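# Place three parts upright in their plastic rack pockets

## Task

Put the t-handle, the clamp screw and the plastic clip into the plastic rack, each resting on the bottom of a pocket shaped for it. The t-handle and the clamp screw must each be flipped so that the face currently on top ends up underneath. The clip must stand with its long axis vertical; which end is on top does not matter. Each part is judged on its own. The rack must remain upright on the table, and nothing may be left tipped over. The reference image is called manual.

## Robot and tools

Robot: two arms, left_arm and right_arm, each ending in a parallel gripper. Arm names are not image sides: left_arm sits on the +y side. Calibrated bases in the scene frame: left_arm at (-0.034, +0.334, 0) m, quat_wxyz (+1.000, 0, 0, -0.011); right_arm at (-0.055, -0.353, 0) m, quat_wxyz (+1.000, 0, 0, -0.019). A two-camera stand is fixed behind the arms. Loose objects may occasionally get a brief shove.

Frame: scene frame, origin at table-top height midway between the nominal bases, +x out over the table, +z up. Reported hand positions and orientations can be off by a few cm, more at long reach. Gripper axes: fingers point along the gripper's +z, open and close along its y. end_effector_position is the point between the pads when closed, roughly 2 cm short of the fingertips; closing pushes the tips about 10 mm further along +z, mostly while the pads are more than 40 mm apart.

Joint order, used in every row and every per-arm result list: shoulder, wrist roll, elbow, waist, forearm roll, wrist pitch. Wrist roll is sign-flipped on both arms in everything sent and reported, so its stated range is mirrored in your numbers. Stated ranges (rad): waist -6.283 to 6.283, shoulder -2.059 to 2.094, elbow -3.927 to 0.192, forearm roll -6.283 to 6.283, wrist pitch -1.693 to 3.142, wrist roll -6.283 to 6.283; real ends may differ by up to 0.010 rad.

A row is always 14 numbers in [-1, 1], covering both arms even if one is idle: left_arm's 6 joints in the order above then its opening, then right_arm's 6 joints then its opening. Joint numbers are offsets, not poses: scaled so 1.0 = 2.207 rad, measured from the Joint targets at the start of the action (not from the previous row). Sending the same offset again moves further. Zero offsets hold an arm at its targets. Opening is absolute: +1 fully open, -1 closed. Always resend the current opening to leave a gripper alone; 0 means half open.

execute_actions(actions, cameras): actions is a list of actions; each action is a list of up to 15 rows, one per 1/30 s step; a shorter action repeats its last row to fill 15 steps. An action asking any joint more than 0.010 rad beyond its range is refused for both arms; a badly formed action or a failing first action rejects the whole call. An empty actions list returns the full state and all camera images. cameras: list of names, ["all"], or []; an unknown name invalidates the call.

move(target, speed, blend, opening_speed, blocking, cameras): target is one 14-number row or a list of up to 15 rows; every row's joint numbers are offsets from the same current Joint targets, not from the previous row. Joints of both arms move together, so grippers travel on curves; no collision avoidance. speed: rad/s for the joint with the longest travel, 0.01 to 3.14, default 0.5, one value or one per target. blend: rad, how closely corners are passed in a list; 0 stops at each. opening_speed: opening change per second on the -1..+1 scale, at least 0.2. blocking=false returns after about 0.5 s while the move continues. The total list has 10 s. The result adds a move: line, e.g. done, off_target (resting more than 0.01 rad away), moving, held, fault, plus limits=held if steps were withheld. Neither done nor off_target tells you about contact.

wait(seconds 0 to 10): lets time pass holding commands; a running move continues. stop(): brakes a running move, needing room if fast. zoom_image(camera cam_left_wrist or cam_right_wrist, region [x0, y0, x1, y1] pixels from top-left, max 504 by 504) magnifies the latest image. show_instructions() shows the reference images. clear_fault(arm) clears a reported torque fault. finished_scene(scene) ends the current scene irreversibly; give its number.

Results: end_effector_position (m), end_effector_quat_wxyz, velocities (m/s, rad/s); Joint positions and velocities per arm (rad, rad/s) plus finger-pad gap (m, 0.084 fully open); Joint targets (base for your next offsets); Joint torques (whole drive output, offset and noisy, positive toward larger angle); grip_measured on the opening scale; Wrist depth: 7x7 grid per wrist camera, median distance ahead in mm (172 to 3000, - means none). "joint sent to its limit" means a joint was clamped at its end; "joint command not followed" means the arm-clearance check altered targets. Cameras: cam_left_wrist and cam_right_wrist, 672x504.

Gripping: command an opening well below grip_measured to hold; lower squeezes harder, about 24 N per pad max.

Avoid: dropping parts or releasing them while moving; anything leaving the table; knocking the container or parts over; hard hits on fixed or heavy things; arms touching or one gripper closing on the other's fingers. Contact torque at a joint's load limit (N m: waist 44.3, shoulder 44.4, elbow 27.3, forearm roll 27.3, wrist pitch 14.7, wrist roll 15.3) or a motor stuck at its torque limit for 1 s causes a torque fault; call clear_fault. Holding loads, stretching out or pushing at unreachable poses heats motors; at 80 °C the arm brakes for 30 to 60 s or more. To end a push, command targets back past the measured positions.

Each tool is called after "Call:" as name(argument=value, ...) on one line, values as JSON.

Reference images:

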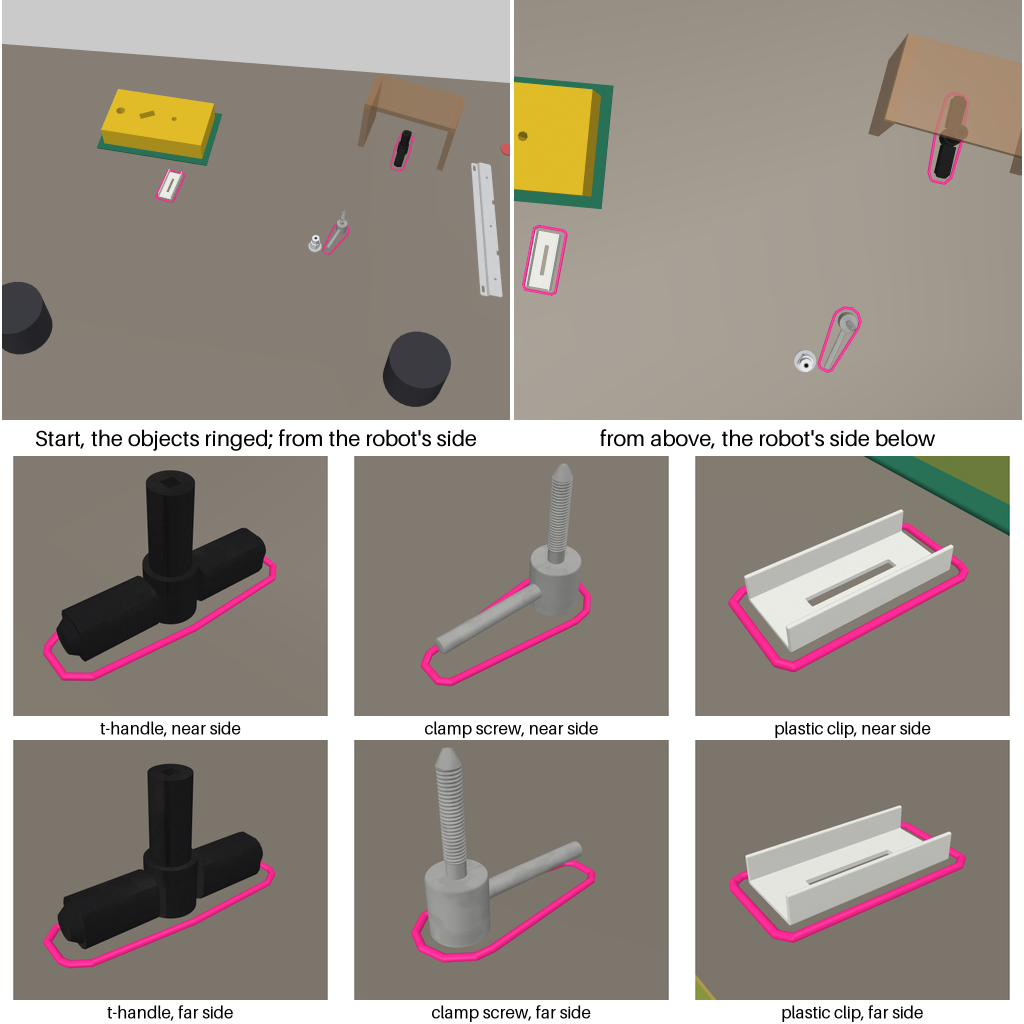

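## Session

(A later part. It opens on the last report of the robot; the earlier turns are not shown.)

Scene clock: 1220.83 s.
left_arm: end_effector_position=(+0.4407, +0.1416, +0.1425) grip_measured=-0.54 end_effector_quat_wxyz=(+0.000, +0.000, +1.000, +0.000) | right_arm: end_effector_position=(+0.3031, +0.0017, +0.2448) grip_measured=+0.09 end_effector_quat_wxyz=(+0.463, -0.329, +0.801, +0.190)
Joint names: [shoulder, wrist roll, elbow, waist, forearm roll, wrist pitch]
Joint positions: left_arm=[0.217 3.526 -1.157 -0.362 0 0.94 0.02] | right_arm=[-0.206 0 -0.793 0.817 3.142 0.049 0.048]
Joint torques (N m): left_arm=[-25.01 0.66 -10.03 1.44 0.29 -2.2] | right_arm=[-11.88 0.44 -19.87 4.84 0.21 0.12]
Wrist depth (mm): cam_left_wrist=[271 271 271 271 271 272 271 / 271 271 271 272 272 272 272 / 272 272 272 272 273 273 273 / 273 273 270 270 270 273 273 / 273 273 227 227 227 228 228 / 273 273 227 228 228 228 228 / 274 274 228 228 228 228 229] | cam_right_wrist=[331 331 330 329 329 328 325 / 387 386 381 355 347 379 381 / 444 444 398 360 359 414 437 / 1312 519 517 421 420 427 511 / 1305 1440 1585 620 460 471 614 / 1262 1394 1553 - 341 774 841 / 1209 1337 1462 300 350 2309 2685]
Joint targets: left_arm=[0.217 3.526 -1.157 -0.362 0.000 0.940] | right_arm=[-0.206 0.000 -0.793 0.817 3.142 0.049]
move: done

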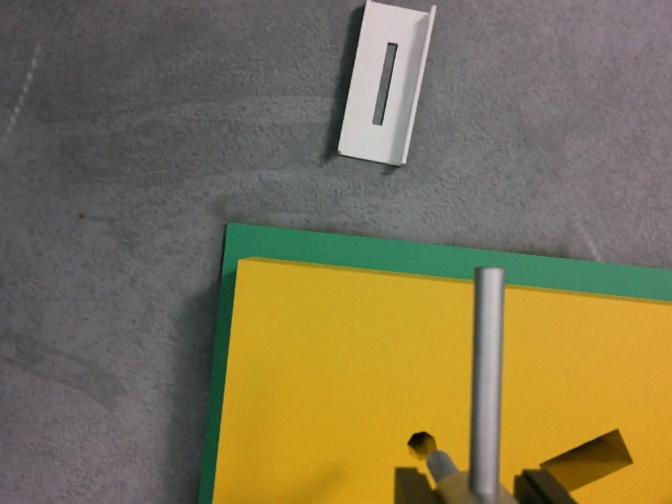

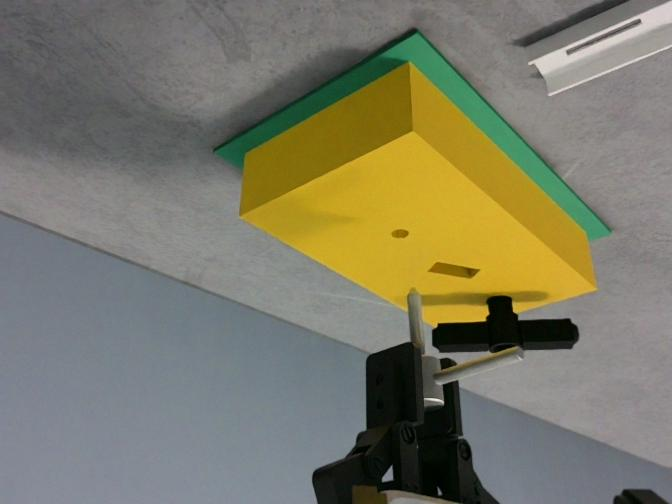

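Call:
zoom_image(camera="cam_left_wrist", region=[380, 420, 500, 504])

Call:
zoom_image(camera="cam_right_wrist", region=[340, 200, 540, 420])

Scaled by 4.200 from the camera's 672x504 image, which has a finer 960x720 frame.

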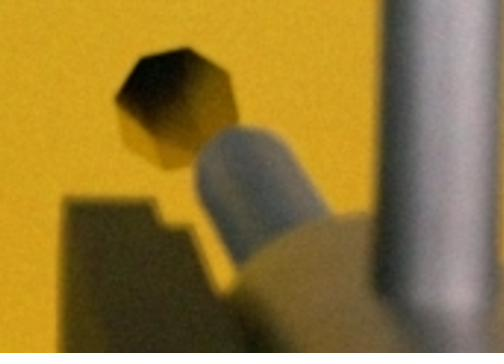

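Scaled by 2.291 from the camera's 672x504 image, which has a finer 960x720 frame.

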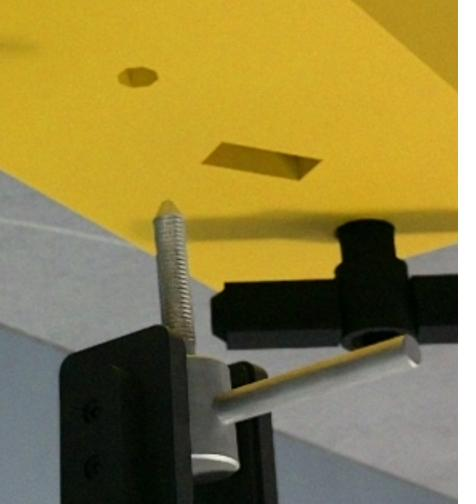

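Call:
move(target=[0.0122,0,0.0004,-0.0001,0,-0.0126,-0.9, 0,0,0,0,0,0,0.1], speed=0.2, cameras=["all"])

Call:
zoom_image(camera="cam_left_wrist", region=[380, 420, 500, 504])

Call:
zoom_image(camera="cam_right_wrist", region=[360, 210, 460, 320])

Scene clock: 1240.37 s.
left_arm: end_effector_position=(+0.4435, +0.1403, +0.1304) grip_measured=-0.54 end_effector_quat_wxyz=(+0.000, +0.000, +1.000, +0.000) | right_arm: end_effector_position=(+0.3031, +0.0017, +0.2447) grip_measured=+0.09 end_effector_quat_wxyz=(+0.463, -0.329, +0.801, +0.190)
Joint names: [shoulder, wrist roll, elbow, waist, forearm roll, wrist pitch]
Joint positions: left_arm=[0.244 3.526 -1.156 -0.363 0 0.912 0.02] | right_arm=[-0.206 0 -0.793 0.817 3.142 0.049 0.048]
Joint torques (N m): left_arm=[-25.62 0.63 -9.78 -2.62 0.24 -2.62] | right_arm=[-11.57 0.48 -20.34 5.18 -0.29 0.82]
Wrist depth (mm): cam_left_wrist=[259 259 260 260 259 259 260 / 259 260 260 260 260 260 261 / 260 260 260 260 260 260 261 / 260 261 258 258 258 258 261 / 261 261 215 215 215 216 216 / 262 261 215 215 216 216 216 / 262 262 216 216 - 216 217] | cam_right_wrist=[331 331 330 329 329 328 325 / 387 386 381 356 348 379 382 / 445 443 398 360 358 414 438 / 1317 519 516 421 419 426 509 / 1305 1446 1553 620 473 470 612 / 1262 1400 1529 341 354 771 837 / 1209 1332 - 295 340 2309 2727]
Joint targets: left_arm=[0.244 3.526 -1.156 -0.363 0.000 0.912] | right_arm=[-0.206 0.000 -0.793 0.817 3.142 0.049]
move: done

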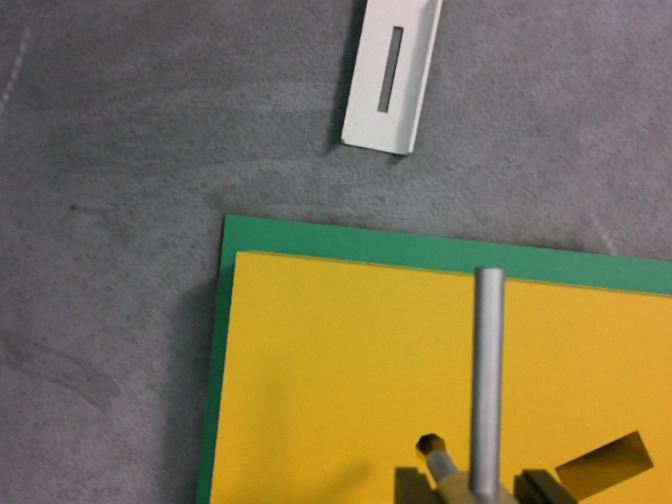

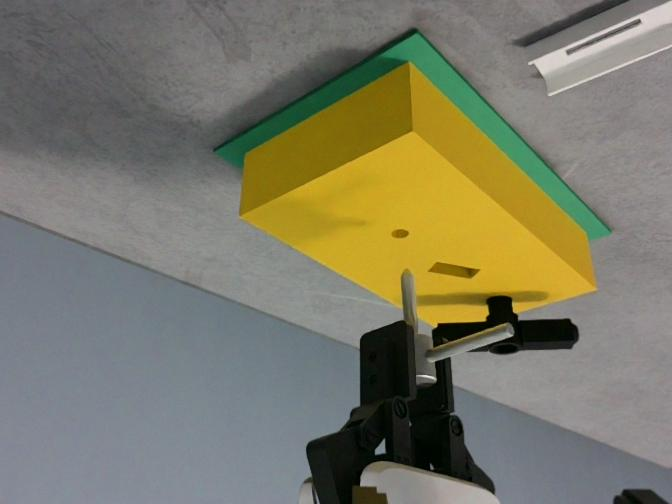

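Scaled by 4.200 from the camera's 672x504 image, which has a finer 960x720 frame.

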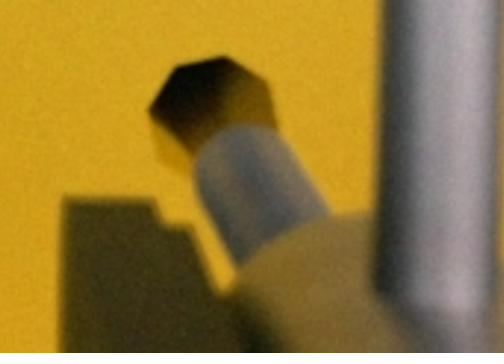

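Scaled by 4.582 from the camera's 672x504 image, which has a finer 960x720 frame.

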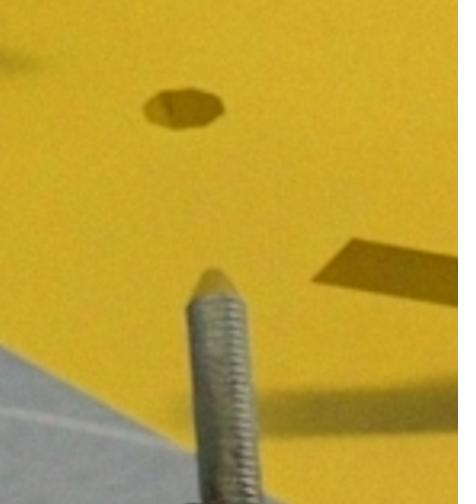

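Call:
move(target=[0.0197,-0.0028,0.0006,0.0028,0,-0.0203,-0.9, 0,0,0,0,0,0,0.1], speed=0.2, cameras=["all"])

Call:
zoom_image(camera="cam_left_wrist", region=[380, 420, 500, 504])

Call:
zoom_image(camera="cam_right_wrist", region=[360, 200, 460, 300])

Scene clock: 1259.97 s.
left_arm: end_effector_position=(+0.4488, +0.1417, +0.1108) grip_measured=-0.54 end_effector_quat_wxyz=(+0.000, +0.000, +1.000, +0.000) | right_arm: end_effector_position=(+0.3031, +0.0017, +0.2447) grip_measured=+0.09 end_effector_quat_wxyz=(+0.463, -0.329, +0.801, +0.190)
Joint names: [shoulder, wrist roll, elbow, waist, forearm roll, wrist pitch]
Joint positions: left_arm=[0.288 3.52 -1.155 -0.357 0 0.867 0.02] | right_arm=[-0.206 0 -0.793 0.817 3.142 0.049 0.048]
Joint torques (N m): left_arm=[-26.12 -0.58 -9.61 1.6 0.17 -2.61] | right_arm=[-11.5 0.46 -20.37 4.95 -0.64 1.25]
Wrist depth (mm): cam_left_wrist=[240 240 240 240 240 241 240 / 240 240 240 240 240 241 241 / 241 241 241 241 241 241 242 / 241 241 195 195 239 239 239 / 241 241 196 196 196 196 196 / 242 242 196 196 196 196 196 / 242 243 196 196 - 197 201] | cam_right_wrist=[332 331 330 329 328 328 325 / 388 387 381 356 348 379 382 / 444 443 397 359 359 413 438 / 1320 519 517 420 419 427 509 / 1305 1446 1560 581 362 471 616 / 1257 1397 1533 315 370 775 839 / 1211 1327 - 298 335 2302 2727]
Joint targets: left_arm=[0.288 3.520 -1.155 -0.357 0.000 0.867] | right_arm=[-0.206 0.000 -0.793 0.817 3.142 0.049]
move: done

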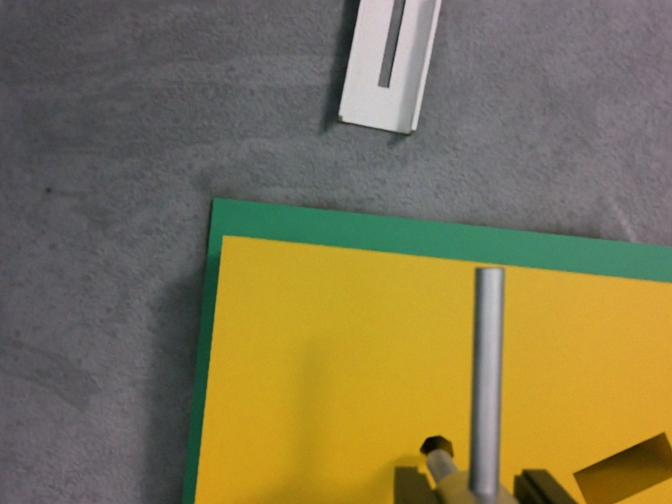

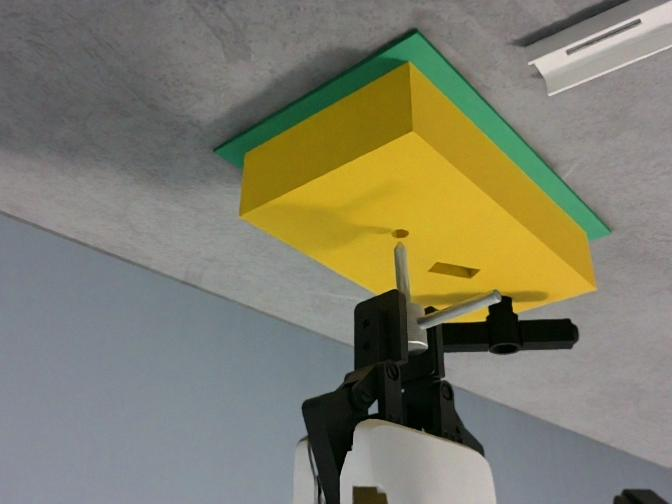

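Scaled by 4.200 from the camera's 672x504 image, which has a finer 960x720 frame.

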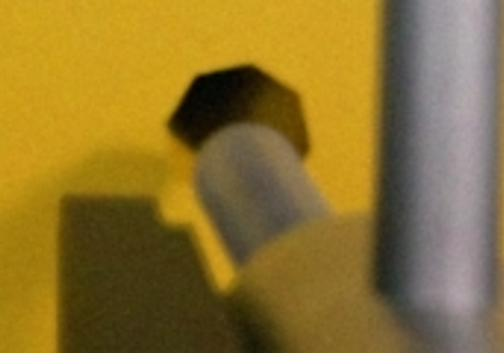

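Scaled by 5.040 from the camera's 672x504 image, which has a finer 960x720 frame.

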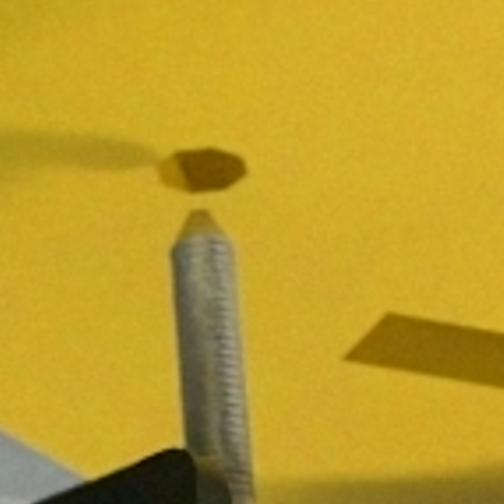

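Call:
move(target=[0.0071,-0.0005,0.0030,0.0005,0,-0.0101,-0.9, 0,0,0,0,0,0,0.1], speed=0.12, cameras=["cam_right_wrist"])

Call:
zoom_image(camera="cam_right_wrist", region=[360, 200, 460, 300])

Scene clock: 1267.13 s.
left_arm: end_effector_position=(+0.4493, +0.1421, +0.1018) grip_measured=-0.54 end_effector_quat_wxyz=(+0.000, +0.000, +1.000, +0.000) | right_arm: end_effector_position=(+0.3031, +0.0017, +0.2447) grip_measured=+0.09 end_effector_quat_wxyz=(+0.463, -0.329, +0.801, +0.190)
Joint names: [shoulder, wrist roll, elbow, waist, forearm roll, wrist pitch]
Joint positions: left_arm=[0.303 3.519 -1.148 -0.355 0 0.845 0.02] | right_arm=[-0.206 0 -0.793 0.817 3.142 0.049 0.048]
Joint torques (N m): left_arm=[-26.42 -0.68 -9.51 2.05 0.13 -2.73] | right_arm=[-11.14 0.47 -20.27 5.22 -1.02 1.41]
Wrist depth (mm): cam_left_wrist=[231 231 231 231 231 232 232 / 231 231 232 231 232 232 232 / 231 231 232 232 232 232 232 / 232 232 186 186 230 230 230 / 232 233 186 186 187 187 187 / 233 233 187 187 187 187 187 / 233 234 187 187 - 187 192] | cam_right_wrist=[331 331 330 329 329 328 325 / 387 387 381 356 348 379 382 / 445 443 399 360 359 413 437 / 1312 518 517 420 420 427 509 / 1307 1443 1567 368 376 471 614 / 1271 1397 - 314 372 775 839 / 1209 1337 - 298 333 2317 2696]
Joint targets: left_arm=[0.303 3.519 -1.148 -0.355 0.000 0.845] | right_arm=[-0.206 0.000 -0.793 0.817 3.142 0.049]
move: done
Images, in order (width x height): cam_right_wrist 672x504.

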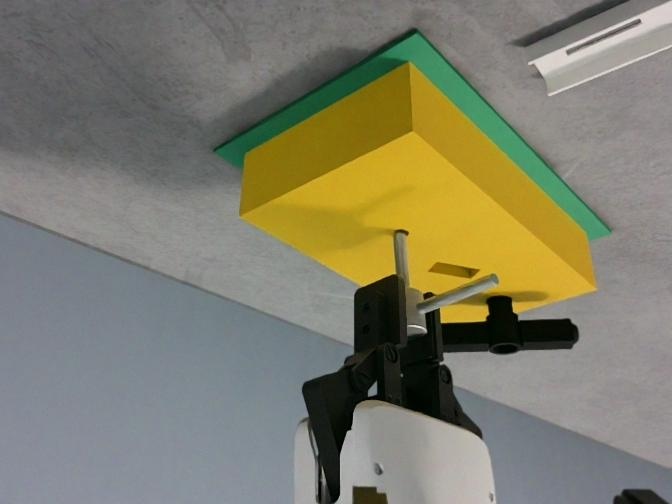

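Scaled by 5.040 from the camera's 672x504 image, which has a finer 960x720 frame.

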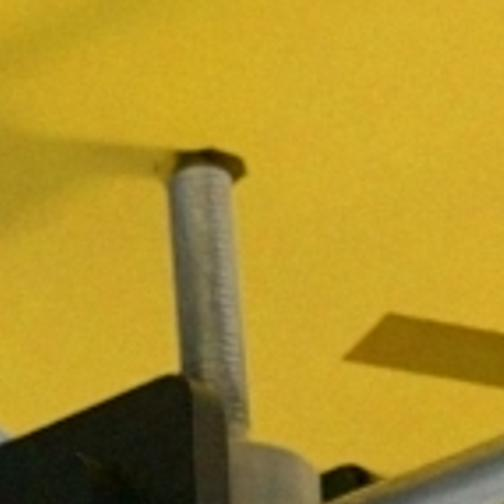

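Call:
move(target=[0.0091,0,0.0046,0,0,-0.0137,-0.9, 0,0,0,0,0,0,0.1], speed=0.12, cameras=["cam_right_wrist"])

Call:
zoom_image(camera="cam_right_wrist", region=[360, 200, 460, 300])

Scene clock: 1274.73 s.
left_arm: end_effector_position=(+0.4491, +0.1421, +0.0898) grip_measured=-0.54 end_effector_quat_wxyz=(+0.000, +0.000, +1.000, +0.000) | right_arm: end_effector_position=(+0.3031, +0.0017, +0.2447) grip_measured=+0.09 end_effector_quat_wxyz=(+0.463, -0.329, +0.801, +0.190)
Joint names: [shoulder, wrist roll, elbow, waist, forearm roll, wrist pitch]
Joint positions: left_arm=[0.323 3.519 -1.138 -0.355 0 0.815 0.02] | right_arm=[-0.206 0 -0.793 0.817 3.142 0.049 0.048]
Joint torques (N m): left_arm=[-26.57 -0.52 -9.25 1.91 0.13 -2.63] | right_arm=[-11 0.44 -20.33 5.11 -1.27 1.36]
Wrist depth (mm): cam_left_wrist=[219 219 219 219 219 220 220 / 219 219 220 220 220 220 220 / 220 220 220 220 220 220 220 / 220 220 174 174 218 217 218 / 220 220 175 174 175 175 175 / 221 220 175 175 175 175 176 / 221 221 175 175 175 175 175] | cam_right_wrist=[331 331 330 329 329 328 325 / 387 387 381 355 348 379 382 / 444 443 398 360 359 414 438 / 1322 519 519 420 397 427 510 / 1305 1434 1553 368 459 471 615 / 1266 1394 - 319 356 773 841 / 1213 1335 - 298 331 2302 2696]
Joint targets: left_arm=[0.323 3.519 -1.138 -0.355 0.000 0.815] | right_arm=[-0.206 0.000 -0.793 0.817 3.142 0.049]
move: done
Images, in order (width x height): cam_right_wrist 672x504.

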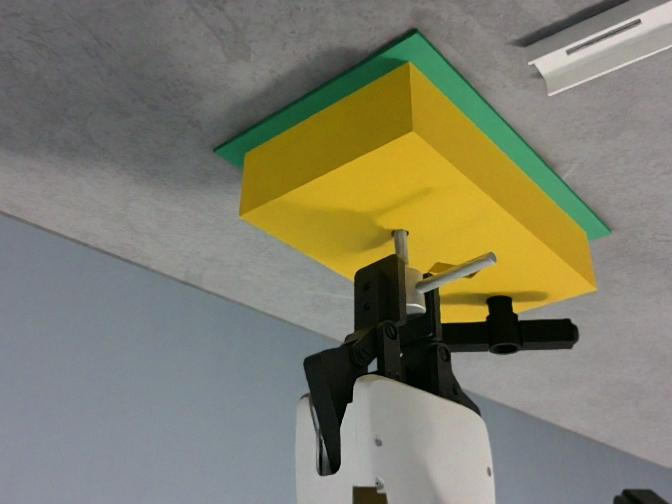

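Scaled by 5.040 from the camera's 672x504 image, which has a finer 960x720 frame.

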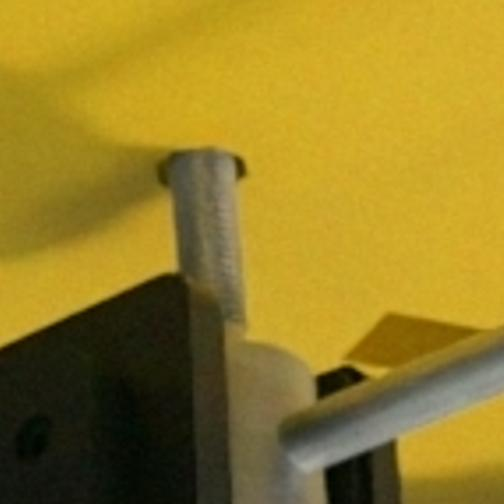

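Call:
move(target=[0.0079,0,0.0040,0,0,-0.0119,-0.9, 0,0,0,0,0,0,0.1], speed=0.1, cameras=["cam_right_wrist"])

Scene clock: 1278.23 s.
left_arm: end_effector_position=(+0.4488, +0.1423, +0.0794) grip_measured=-0.54 end_effector_quat_wxyz=(+0.000, +0.000, +1.000, +0.000) | right_arm: end_effector_position=(+0.3031, +0.0017, +0.2447) grip_measured=+0.09 end_effector_quat_wxyz=(+0.463, -0.329, +0.801, +0.190)
Joint names: [shoulder, wrist roll, elbow, waist, forearm roll, wrist pitch]
Joint positions: left_arm=[0.341 3.519 -1.13 -0.355 0 0.788 0.02] | right_arm=[-0.206 0 -0.793 0.817 3.142 0.049 0.048]
Joint torques (N m): left_arm=[-27.03 -0.6 -9.41 1.81 0.02 -2.49] | right_arm=[-11.24 0.38 -20.16 5.24 -1.49 1.32]
Wrist depth (mm): cam_left_wrist=[209 209 209 209 207 209 209 / 209 209 209 209 209 210 209 / 209 209 209 210 210 210 210 / 210 210 207 207 207 207 208 / 210 210 - - - - - / 210 211 - - - - - / 211 211 - - - - -] | cam_right_wrist=[332 331 331 329 329 328 326 / 387 387 381 355 348 379 382 / 444 443 398 360 359 413 437 / 1315 519 517 398 397 426 510 / 1310 1446 582 346 383 471 615 / 1262 1397 - 319 344 772 839 / 1217 1340 - 299 329 2294 2738]
Joint targets: left_arm=[0.341 3.519 -1.130 -0.355 0.000 0.788] | right_arm=[-0.206 0.000 -0.793 0.817 3.142 0.049]
move: done
Images, in order (width x height): cam_right_wrist 672x504.

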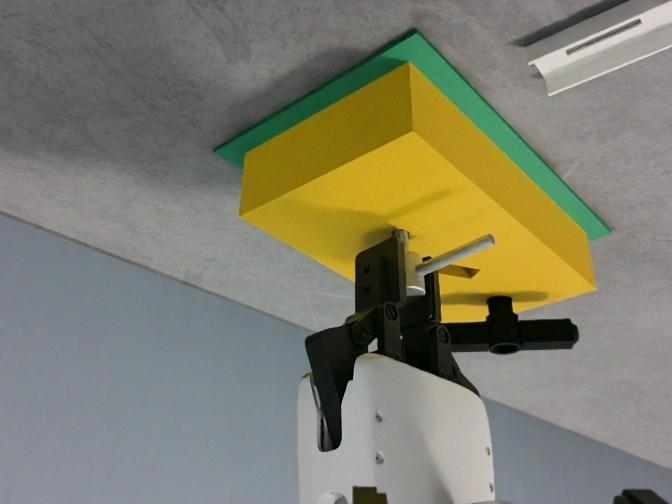

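Call:
move(target=[0.0032,0,0.0016,0,0,-0.0048,-0.9, 0,0,0,0,0,0,0.1], speed=0.08)

Scene clock: 1280.93 s.
left_arm: end_effector_position=(+0.4486, +0.1424, +0.0753) grip_measured=-0.54 end_effector_quat_wxyz=(+0.000, +0.000, +1.000, +0.000) | right_arm: end_effector_position=(+0.3031, +0.0017, +0.2447) grip_measured=+0.09 end_effector_quat_wxyz=(+0.463, -0.329, +0.801, +0.190)
Joint names: [shoulder, wrist roll, elbow, waist, forearm roll, wrist pitch]
Joint positions: left_arm=[0.348 3.519 -1.126 -0.355 0 0.778 0.02] | right_arm=[-0.206 0 -0.793 0.817 3.142 0.049 0.048]
Joint torques (N m): left_arm=[-26.64 -0.52 -9.33 1.78 0.17 -2.58] | right_arm=[-11.11 0.43 -20.39 4.73 -1.39 1.34]
Wrist depth (mm): cam_left_wrist=[205 204 204 204 204 205 205 / 205 205 205 205 205 205 206 / 205 205 205 205 206 206 206 / 206 206 203 203 203 203 204 / 206 206 - - - - - / 206 207 - - - - - / 207 207 - - - - -] | cam_right_wrist=[331 331 330 330 329 328 325 / 387 387 380 355 348 379 382 / 445 444 398 360 359 414 437 / 1320 519 518 397 396 426 511 / 1307 1443 583 346 389 471 614 / 1262 1405 - 320 343 772 839 / 1213 1335 - 300 329 2325 2675]
Joint targets: left_arm=[0.348 3.519 -1.126 -0.355 0.000 0.778] | right_arm=[-0.206 0.000 -0.793 0.817 3.142 0.049]
move: done

Call:
move(target=[0.0032,0,0.0016,0,0,-0.0048,-0.9, 0,0,0,0,0,0,0.1], speed=0.08, cameras=["cam_right_wrist"])

Call:
zoom_image(camera="cam_right_wrist", region=[340, 200, 460, 320])

Scene clock: 1283.60 s.
left_arm: end_effector_position=(+0.4483, +0.1425, +0.0711) grip_measured=-0.54 end_effector_quat_wxyz=(+0.000, +0.000, +1.000, +0.000) | right_arm: end_effector_position=(+0.3031, +0.0017, +0.2447) grip_measured=+0.09 end_effector_quat_wxyz=(+0.463, -0.329, +0.801, +0.190)
Joint names: [shoulder, wrist roll, elbow, waist, forearm roll, wrist pitch]
Joint positions: left_arm=[0.355 3.519 -1.122 -0.355 0 0.767 0.02] | right_arm=[-0.206 0 -0.793 0.817 3.142 0.049 0.048]
Joint torques (N m): left_arm=[-26.26 -0.57 -8.76 1.51 0.27 -2.2] | right_arm=[-11.03 0.41 -20.44 4.97 -1.39 1.33]
Wrist depth (mm): cam_left_wrist=[200 201 201 200 199 201 201 / 201 201 201 201 201 201 201 / 201 201 201 201 202 202 202 / 202 201 199 199 199 199 199 / 202 202 - - - - - / 202 202 - - - - - / 203 - - - - - -] | cam_right_wrist=[331 331 330 330 328 328 325 / 387 387 381 355 348 379 381 / 445 443 397 360 358 413 437 / 1315 517 517 398 397 427 511 / 1302 1446 582 335 389 471 614 / 1271 1394 - 320 342 773 838 / 1209 1335 - 300 328 2294 2717]
Joint targets: left_arm=[0.355 3.519 -1.122 -0.355 0.000 0.767] | right_arm=[-0.206 0.000 -0.793 0.817 3.142 0.049]
move: done
Images, in order (width x height): cam_right_wrist 672x504.

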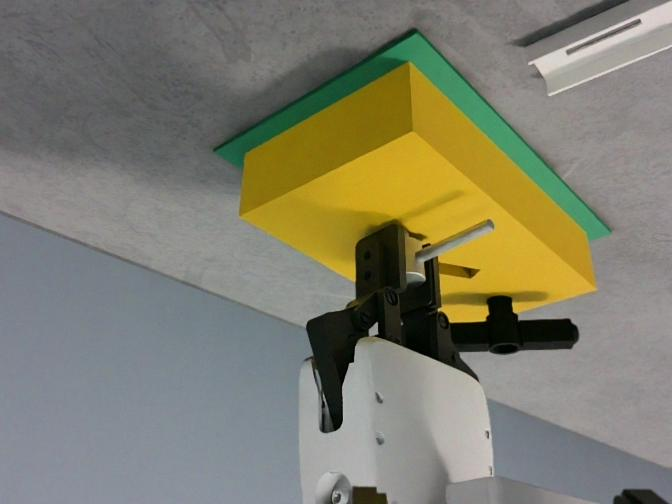

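Scaled by 4.200 from the camera's 672x504 image, which has a finer 960x720 frame.

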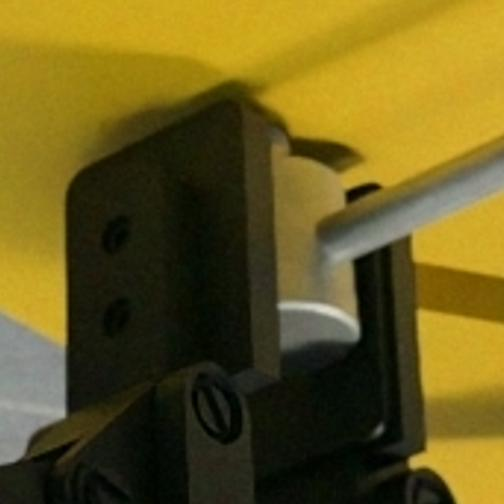

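Call:
move(target=[0.0016,0,0.0008,0,0,-0.0024,-0.9, 0,0,0,0,0,0,0.1], speed=0.06, cameras=["cam_right_wrist"])

Call:
zoom_image(camera="cam_right_wrist", region=[340, 200, 460, 320])

Scene clock: 1292.83 s.
left_arm: end_effector_position=(+0.4481, +0.1425, +0.0690) grip_measured=-0.54 end_effector_quat_wxyz=(+0.000, +0.000, +1.000, +0.000) | right_arm: end_effector_position=(+0.3031, +0.0017, +0.2447) grip_measured=+0.09 end_effector_quat_wxyz=(+0.463, -0.329, +0.801, +0.190)
Joint names: [shoulder, wrist roll, elbow, waist, forearm roll, wrist pitch]
Joint positions: left_arm=[0.358 3.519 -1.121 -0.355 0 0.762 0.02] | right_arm=[-0.206 0 -0.793 0.817 3.142 0.049 0.048]
Joint torques (N m): left_arm=[-25.65 -0.59 -8.27 -1.06 -0.07 -1.85] | right_arm=[-11.33 0.48 -20.25 4.93 -1.38 1.52]
Wrist depth (mm): cam_left_wrist=[198 198 199 198 197 199 199 / 199 199 199 199 199 199 199 / 199 199 199 199 199 200 200 / 200 199 197 197 197 197 197 / 200 200 - - - - - / 200 200 - - - - - / 201 - - - - - -] | cam_right_wrist=[331 331 330 329 329 328 325 / 388 387 381 355 347 379 382 / 445 443 398 360 359 413 438 / 1325 518 517 398 396 427 510 / 1310 1443 582 335 390 471 613 / 1257 1386 - 320 342 771 840 / 1211 1340 - 304 328 2309 2727]
Joint targets: left_arm=[0.358 3.519 -1.121 -0.355 0.000 0.762] | right_arm=[-0.206 0.000 -0.793 0.817 3.142 0.049]
move: done
Images, in order (width x height): cam_right_wrist 672x504.

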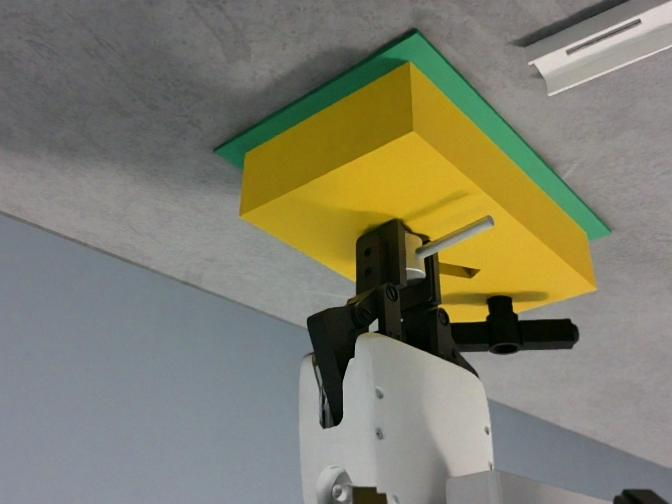

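Scaled by 4.200 from the camera's 672x504 image, which has a finer 960x720 frame.

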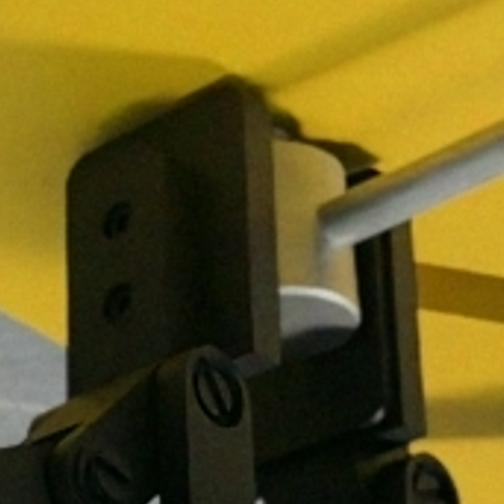

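Call:
move(target=[[0.0010,0,0.0005,0,0,-0.0014,-0.9, 0,0,0,0,0,0,0.1],[0.0010,0,0.0005,0,0,-0.0014,0.0, 0,0,0,0,0,0,0.1]], speed=0.06, opening_speed=0.4, cameras=["cam_right_wrist"])

Call:
zoom_image(camera="cam_right_wrist", region=[340, 200, 460, 320])

Scene clock: 1308.37 s.
left_arm: end_effector_position=(+0.4480, +0.1426, +0.0677) grip_measured=-0.01 end_effector_quat_wxyz=(+0.000, +0.000, +1.000, +0.000) | right_arm: end_effector_position=(+0.3031, +0.0017, +0.2447) grip_measured=+0.09 end_effector_quat_wxyz=(+0.463, -0.329, +0.801, +0.190)
Joint names: [shoulder, wrist roll, elbow, waist, forearm roll, wrist pitch]
Joint positions: left_arm=[0.361 3.519 -1.12 -0.355 0 0.759 0.044] | right_arm=[-0.206 0 -0.793 0.817 3.142 0.049 0.048]
Joint torques (N m): left_arm=[-32.89 -0.57 -9.86 0 -0.11 -2.56] | right_arm=[-11.45 0.55 -20.3 4.74 -1.43 1.33]
Wrist depth (mm): cam_left_wrist=[197 197 197 197 196 198 198 / 197 198 198 198 198 198 198 / 198 198 198 198 198 198 198 / 198 198 195 196 196 196 196 / 198 199 - - - - - / 199 - - - - - - / 199 - - - - - -] | cam_right_wrist=[331 330 330 329 329 328 325 / 387 387 381 355 348 379 382 / 445 444 398 360 359 414 437 / 1320 519 519 398 396 427 511 / 1307 1446 583 337 403 471 614 / 1262 1391 - 320 341 772 838 / 1209 1330 - 305 328 2302 2717]
Joint targets: left_arm=[0.361 3.519 -1.120 -0.355 0.000 0.759] | right_arm=[-0.206 0.000 -0.793 0.817 3.142 0.049]
move: done
Images, in order (width x height): cam_right_wrist 672x504.

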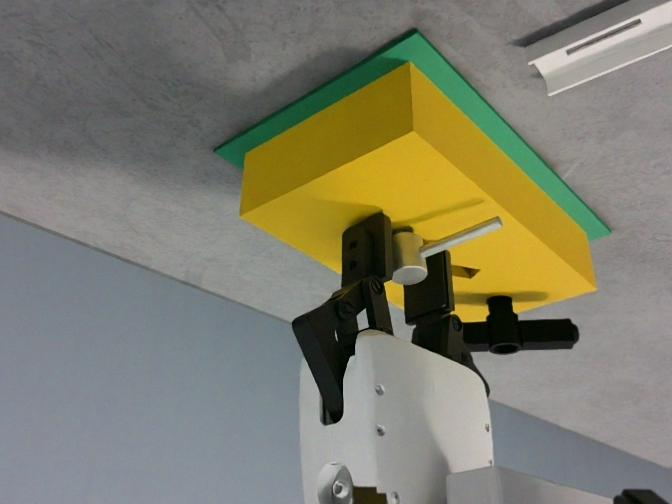

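Scaled by 4.200 from the camera's 672x504 image, which has a finer 960x720 frame.

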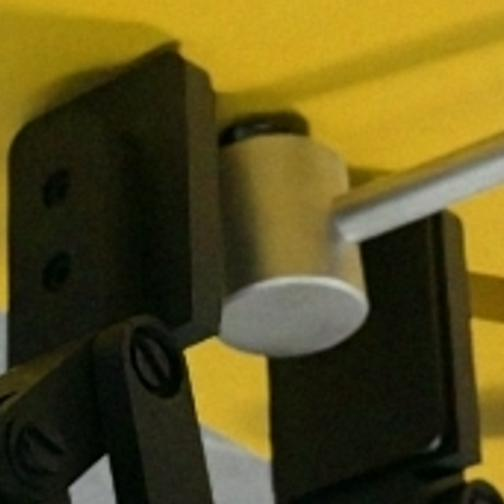

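Call:
move(target=[[-0.0328,0,-0.0215,-0.0007,0,0.0543,0.0, 0,0,0,0,0,0,0.1],[-0.0328,0,-0.0215,-0.0007,0,0.0543,-1.0, 0,0,0,0,0,0,0.1],[-0.0165,0,-0.0114,-0.0007,0,0.0278,-1.0, 0,0,0,0,0,0,0.1]], speed=[0.4,0.4,0.12], opening_speed=1.5, cameras=["all"])

Call:
zoom_image(camera="cam_right_wrist", region=[340, 180, 500, 320])

Scene clock: 1331.10 s.
left_arm: end_effector_position=(+0.4501, +0.1409, +0.0916) grip_measured=-1.00 end_effector_quat_wxyz=(+0.001, +0.001, +1.000, +0.000) | right_arm: end_effector_position=(+0.3031, +0.0017, +0.2447) grip_measured=+0.09 end_effector_quat_wxyz=(+0.463, -0.329, +0.801, +0.190)
Joint names: [shoulder, wrist roll, elbow, waist, forearm roll, wrist pitch]
Joint positions: left_arm=[0.324 3.519 -1.145 -0.357 0 0.82 0] | right_arm=[-0.206 0 -0.793 0.817 3.142 0.049 0.048]
Joint torques (N m): left_arm=[-11.06 -0.45 -2.9 -2.03 -0.05 -0.02] | right_arm=[-11.15 0.44 -20.27 4.75 -1.5 1.44]
Wrist depth (mm): cam_left_wrist=[221 221 221 221 221 221 222 / 222 222 222 222 222 222 222 / 222 222 222 222 222 223 222 / 222 223 176 176 177 220 220 / 223 223 177 177 177 177 177 / 223 223 177 177 177 177 178 / 224 224 178 178 - 178 178] | cam_right_wrist=[331 331 330 329 328 329 325 / 388 386 381 355 347 379 382 / 444 443 397 360 359 413 437 / 1315 519 516 420 397 427 510 / 1307 1455 1553 - 458 471 614 / 1266 1400 - 318 359 774 840 / 1207 1330 - 299 334 2325 2727]
Joint targets: left_arm=[0.324 3.519 -1.145 -0.357 0.000 0.820] | right_arm=[-0.206 0.000 -0.793 0.817 3.142 0.049]
move: done

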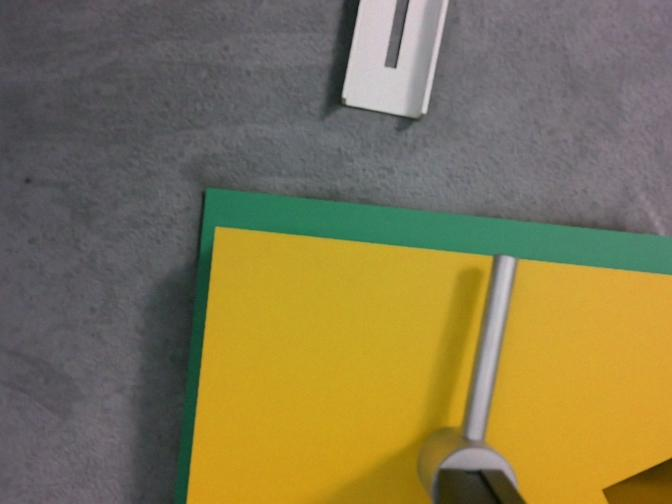

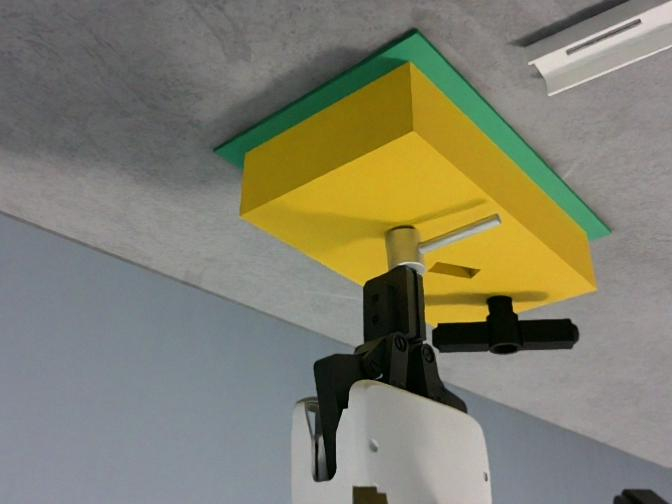

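Scaled by 3.150 from the camera's 672x504 image, which has a finer 960x720 frame.

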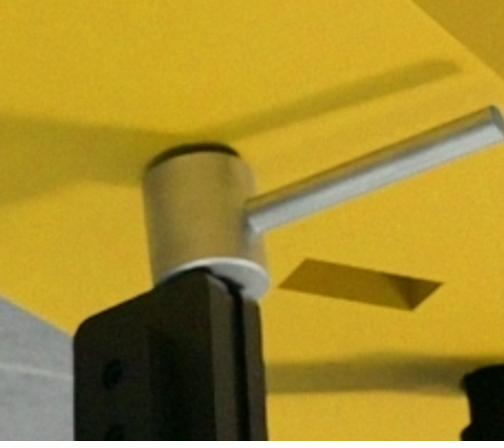

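Call:
move(target=[[-0.0411,0,-0.0282,0,0,0.0697,-1.0, 0,0,0,0,0,0,0.1],[-0.1921,-0.0086,0.0657,-0.0557,0,-0.3489,-1.0, 0,0,0,-0.2116,0,0,0.1],[-0.1921,-0.0086,0.0657,-0.0557,0.9968,-0.3489,0.1, 0,0,0,-0.2116,0,0,0.1]], speed=[0.3,0.9,1.4], blend=[0.03,0.2,0])

Call:
move(target=[0.2336,-0.0095,-0.1673,-0.0126,0.4267,-0.4548,0.1, 0,0,0,0,0,0,0.1], speed=0.9, cameras=["cam_left_wrist"])

Scene clock: 1539.70 s.
left_arm: end_effector_position=(+0.4459, +0.0119, +0.3200) grip_measured=+0.09 end_effector_quat_wxyz=(+0.409, +0.774, +0.338, +0.345) | right_arm: end_effector_position=(+0.4243, -0.1976, +0.2448) grip_measured=+0.09 end_effector_quat_wxyz=(+0.494, -0.135, +0.855, +0.078)
Joint names: [shoulder, wrist roll, elbow, waist, forearm roll, wrist pitch]
Joint positions: left_arm=[-0.1 3.5 -1 -0.48 2.2 0.05 0.048] | right_arm=[-0.206 0 -0.793 0.35 3.142 0.049 0.048]
Joint torques (N m): left_arm=[-23.59 -0.43 -10.95 -1.5 -0.1 0.02] | right_arm=[-11.15 0.49 -19.67 -4.4 -1.45 1.48]
Wrist depth (mm): cam_left_wrist=[1230 1194 1138 1107 1059 1023 991 / 1322 1271 1233 1170 1130 1077 1050 / 1425 1366 1307 1269 1213 1153 1110 / 1474 1487 1400 1348 1285 1237 1190 / 437 1582 1519 1471 1397 1340 1264 / 423 1673 1661 1596 1506 1437 1356 / 410 495 1804 1698 1645 1513 1468] | cam_right_wrist=[320 320 242 330 328 327 327 / 189 189 202 385 384 383 382 / 217 216 422 441 440 438 437 / 1186 1226 1327 1402 1471 512 512 / 1166 1220 1264 1322 1414 1477 1564 / 1116 1162 1205 1253 1327 1397 1471 / 1058 1094 1141 1201 1239 1288 1383]
Joint targets: left_arm=[-0.100 3.500 -1.000 -0.480 2.200 0.050] | right_arm=[-0.206 0.000 -0.793 0.350 3.142 0.049]
move: done

Scene clock: 1541.40 s.
left_arm: end_effector_position=(+0.3215, +0.1256, +0.1190) grip_measured=+0.09 end_effector_quat_wxyz=(+0.000, +0.995, -0.096, +0.000) | right_arm: end_effector_position=(+0.4243, -0.1976, +0.2448) grip_measured=+0.09 end_effector_quat_wxyz=(+0.494, -0.135, +0.855, +0.078)
Joint names: [shoulder, wrist roll, elbow, waist, forearm roll, wrist pitch]
Joint positions: left_arm=[0.416 3.479 -1.369 -0.508 3.141 -0.954 0.048] | right_arm=[-0.206 0 -0.793 0.35 3.142 0.049 0.048]
Joint torques (N m): left_arm=[-24.65 -0.57 -8.66 -2.07 0.64 -2.5] | right_arm=[-11.17 0.49 -19.33 -4.47 -1.29 1.21]
Wrist depth (mm): cam_left_wrist=[202 202 202 202 203 203 249 / 202 203 202 203 203 203 249 / 203 203 203 203 203 203 249 / 203 203 203 203 204 247 250 / 247 250 250 250 250 251 251 / 250 251 251 250 251 251 251 / 251 251 251 250 249 251 251] | cam_right_wrist=[320 319 242 330 329 328 328 / 189 189 202 384 383 383 382 / 217 216 422 441 440 439 437 / 1188 1222 1335 1411 1468 511 511 / 1170 1213 1264 1332 1408 1477 1560 / 1116 1157 1207 1253 1327 1400 1455 / 1059 1105 1143 1199 1237 1290 1377]
Joint targets: left_arm=[0.416 3.479 -1.369 -0.508 3.141 -0.954] | right_arm=[-0.206 0.000 -0.793 0.350 3.142 0.049]
move: done
Images, in order (width x height): cam_left_wrist 672x504.

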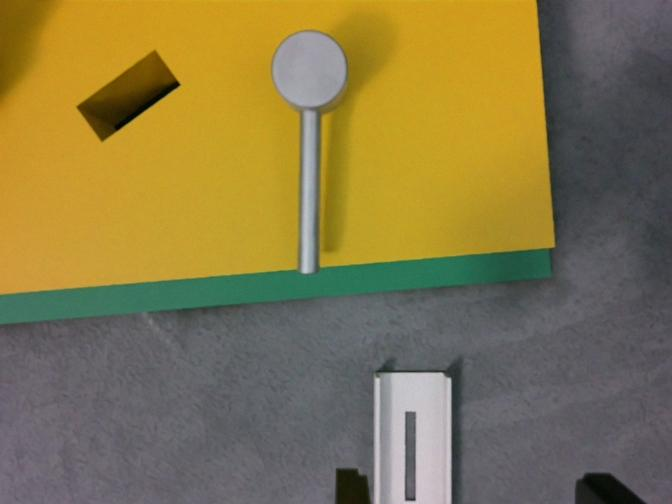

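Call:
move(target=[[0.0733,0,0.0237,0.0005,0,0.0975,0.1, 0,0,0,0,0,0,0.1],[0.0733,0,0.0237,0.0005,0,0.0975,-0.7, 0,0,0,0,0,0,0.1],[-0.0168,0,-0.0170,0.0005,0,-0.0333,-0.7, 0,0,0,0,0,0,0.1]], speed=[0.35,0.35,0.4], opening_speed=1.0, cameras=["cam_left_wrist"])

Scene clock: 1559.97 s.
left_arm: end_effector_position=(+0.3221, +0.1258, +0.1493) grip_measured=-0.38 end_effector_quat_wxyz=(+0.000, +0.995, -0.096, +0.000) | right_arm: end_effector_position=(+0.4243, -0.1976, +0.2447) grip_measured=+0.09 end_effector_quat_wxyz=(+0.494, -0.135, +0.855, +0.078)
Joint names: [shoulder, wrist roll, elbow, waist, forearm roll, wrist pitch]
Joint positions: left_arm=[0.379 3.479 -1.406 -0.507 3.141 -1.027 0.028] | right_arm=[-0.206 0 -0.793 0.35 3.142 0.049 0.048]
Joint torques (N m): left_arm=[-31.48 -0.66 -9.01 1.58 0.26 -2.49] | right_arm=[-11.34 0.52 -19.35 -3.93 -1.53 1.4]
Wrist depth (mm): cam_left_wrist=[232 232 232 232 233 279 279 / 233 233 233 233 233 280 279 / 233 233 233 233 233 280 279 / 233 233 233 234 234 280 280 / 279 281 280 280 280 281 281 / 280 280 281 281 281 281 282 / 281 281 281 281 282 281 282] | cam_right_wrist=[320 320 242 329 328 328 328 / 189 189 202 385 384 383 382 / 216 216 421 441 440 438 438 / 1186 1228 1337 1402 1477 512 512 / 1168 1217 1266 1340 1411 1474 1564 / 1117 1157 1211 1255 1322 1391 1452 / 1059 1100 1138 1192 1244 1300 1372]
Joint targets: left_arm=[0.379 3.479 -1.406 -0.507 3.141 -1.027] | right_arm=[-0.206 0.000 -0.793 0.350 3.142 0.049]
move: done
Images, in order (width x height): cam_left_wrist 672x504.

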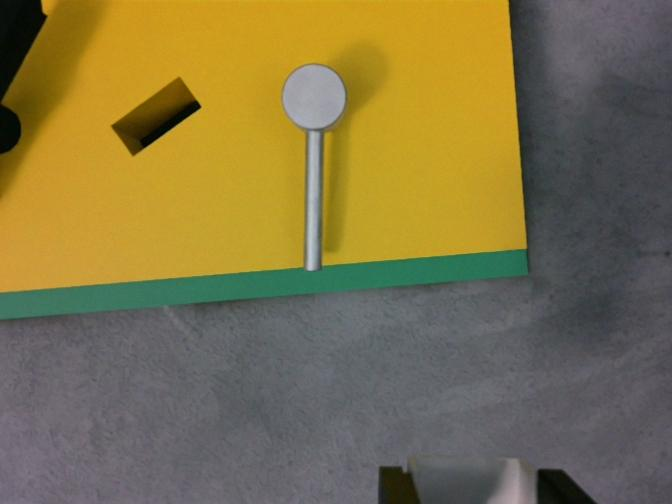

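Call:
move(target=[-0.1717,-0.1529,0.2293,0.1844,0,0.6015,-0.7, 0,0,0,0,0,0,0.1], speed=0.8)

Call:
move(target=[0.1555,0,0.2446,0.2139,0,0.5681,-0.7, 0,0,0,0.2114,0,0,0.1], speed=0.8, cameras=["all"])

Scene clock: 1569.13 s.
left_arm: end_effector_position=(+0.5390, +0.2635, +0.2377) grip_measured=-0.38 end_effector_quat_wxyz=(+0.035, +0.824, -0.050, +0.564) | right_arm: end_effector_position=(+0.4243, -0.1976, +0.2447) grip_measured=+0.09 end_effector_quat_wxyz=(+0.494, -0.135, +0.855, +0.078)
Joint names: [shoulder, wrist roll, elbow, waist, forearm roll, wrist pitch]
Joint positions: left_arm=[0 3.142 -0.9 -0.1 3.141 0.3 0.028] | right_arm=[-0.206 0 -0.793 0.35 3.142 0.049 0.048]
Joint torques (N m): left_arm=[-25.32 -0.68 -9.26 2.04 0.04 1.96] | right_arm=[-11.14 0.49 -19.21 -3.94 -1.56 1.35]
Wrist depth (mm): cam_left_wrist=[915 932 945 958 980 1003 1016 / 954 963 977 997 1017 1034 1054 / 994 1004 1022 1043 1063 1093 1110 / 1037 1050 1067 1094 1119 1151 1158 / 1077 1093 1112 1143 1166 1192 1224 / 1123 1143 1176 1207 1222 1257 1278 / 1190 1192 1207 1244 1264 1322 1348] | cam_right_wrist=[320 319 242 329 329 328 328 / 189 189 202 385 384 383 383 / 217 216 421 441 440 439 437 / 1188 1228 1327 1414 1468 512 511 / 1164 1217 1269 1337 1411 1490 1557 / 1112 1155 1205 1262 1327 1397 1462 / 1056 1101 1141 1196 1244 1297 1372]
Joint targets: left_arm=[0.000 3.142 -0.900 -0.100 3.141 0.300] | right_arm=[-0.206 0.000 -0.793 0.350 3.142 0.049]
move: done

Scene clock: 1571.27 s.
left_arm: end_effector_position=(+0.4183, +0.4989, +0.1001) grip_measured=-0.38 end_effector_quat_wxyz=(-0.123, +0.696, +0.123, +0.697) | right_arm: end_effector_position=(+0.3033, +0.0015, +0.2447) grip_measured=+0.09 end_effector_quat_wxyz=(+0.463, -0.329, +0.801, +0.190)
Joint names: [shoulder, wrist roll, elbow, waist, forearm roll, wrist pitch]
Joint positions: left_arm=[0.343 3.142 -0.361 0.372 3.141 1.554 0.028] | right_arm=[-0.206 0 -0.793 0.816 3.142 0.049 0.048]
Joint torques (N m): left_arm=[-16.42 -0.56 -3.62 1.98 -0.16 2.73] | right_arm=[-11.41 0.42 -19.21 5 -1.46 1.37]
Wrist depth (mm): cam_left_wrist=[1465 1364 1283 1228 1172 1121 1064 / 1462 1361 1305 1250 1180 1114 1064 / 1455 1366 1317 1246 1168 1114 1069 / 1471 1383 1315 1237 1170 1119 1072 / 1471 1375 1320 1246 1176 1123 1064 / 1471 1377 1315 1250 1172 1123 1072 / 491 1369 1322 1241 1174 1110 1067] | cam_right_wrist=[331 331 330 329 330 328 328 / 387 386 381 356 347 379 383 / 445 444 398 360 359 413 437 / 1317 519 519 421 396 418 509 / 1302 1449 1574 620 472 472 614 / 1266 1397 1567 1767 1979 771 769 / 1207 1337 1480 1711 1979 2309 2805]
Joint targets: left_arm=[0.343 3.142 -0.361 0.372 3.141 1.554] | right_arm=[-0.206 0.000 -0.793 0.816 3.142 0.049]
move: done

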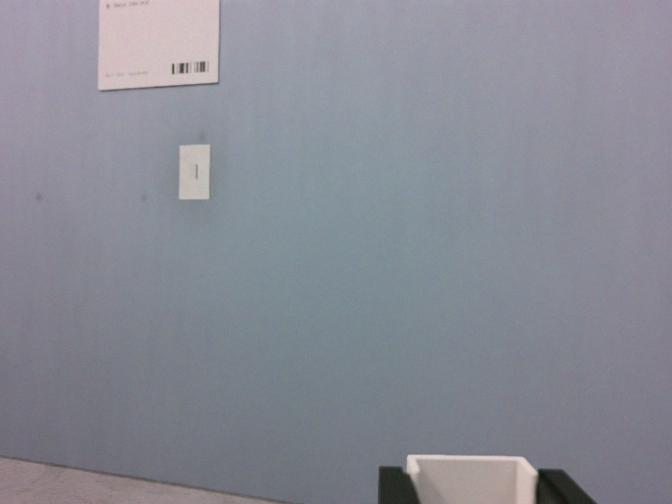

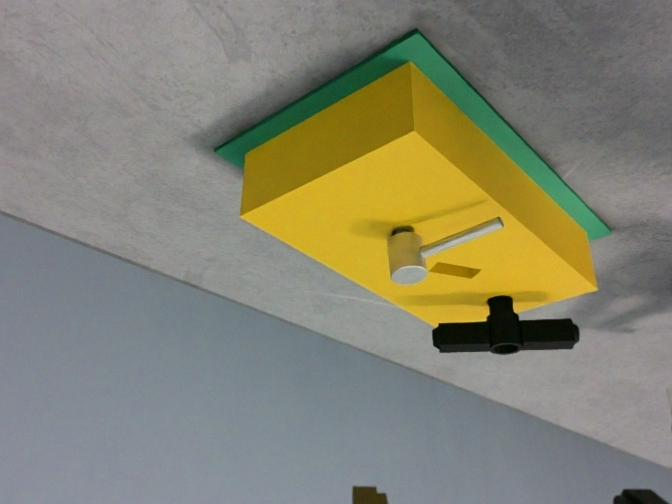

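Call:
move(target=[0.0990,0,-0.0324,0,0,0.0666,-0.7, 0,0,0,0,0,0,0.1], speed=0.25)

Scene clock: 1576.17 s.
left_arm: end_effector_position=(+0.4182, +0.4988, +0.0540) grip_measured=-0.38 end_effector_quat_wxyz=(-0.123, +0.696, +0.123, +0.697) | right_arm: end_effector_position=(+0.3033, +0.0015, +0.2447) grip_measured=+0.09 end_effector_quat_wxyz=(+0.463, -0.329, +0.801, +0.190)
Joint names: [shoulder, wrist roll, elbow, waist, forearm roll, wrist pitch]
Joint positions: left_arm=[0.561 3.142 -0.432 0.372 3.141 1.701 0.028] | right_arm=[-0.206 0 -0.793 0.816 3.142 0.049 0.048]
Joint torques (N m): left_arm=[-18.67 -0.32 -3.24 1.92 0.16 2.74] | right_arm=[-11.69 0.37 -19.25 5.03 -1.37 1.33]
Wrist depth (mm): cam_left_wrist=[1452 1369 1302 1239 1176 1116 1056 / 1455 1372 1320 1244 1172 1112 1061 / 1471 1375 1315 1253 1178 1121 1066 / 1446 1361 1315 1237 1178 1114 1064 / 1462 1375 1312 1250 1176 1116 1074 / 1425 1366 1325 1244 1180 1117 1072 / 356 359 401 1207 1180 1098 343] | cam_right_wrist=[332 331 330 330 329 328 328 / 388 387 381 355 347 379 382 / 444 443 398 359 359 414 437 / 1320 517 517 420 397 418 511 / 1312 1440 1578 620 472 470 614 / 1262 1391 1571 1763 1962 775 839 / 1207 1337 1483 1706 1979 2317 2727]
Joint targets: left_arm=[0.561 3.142 -0.432 0.372 3.141 1.701] | right_arm=[-0.206 0.000 -0.793 0.816 3.142 0.049]
move: done


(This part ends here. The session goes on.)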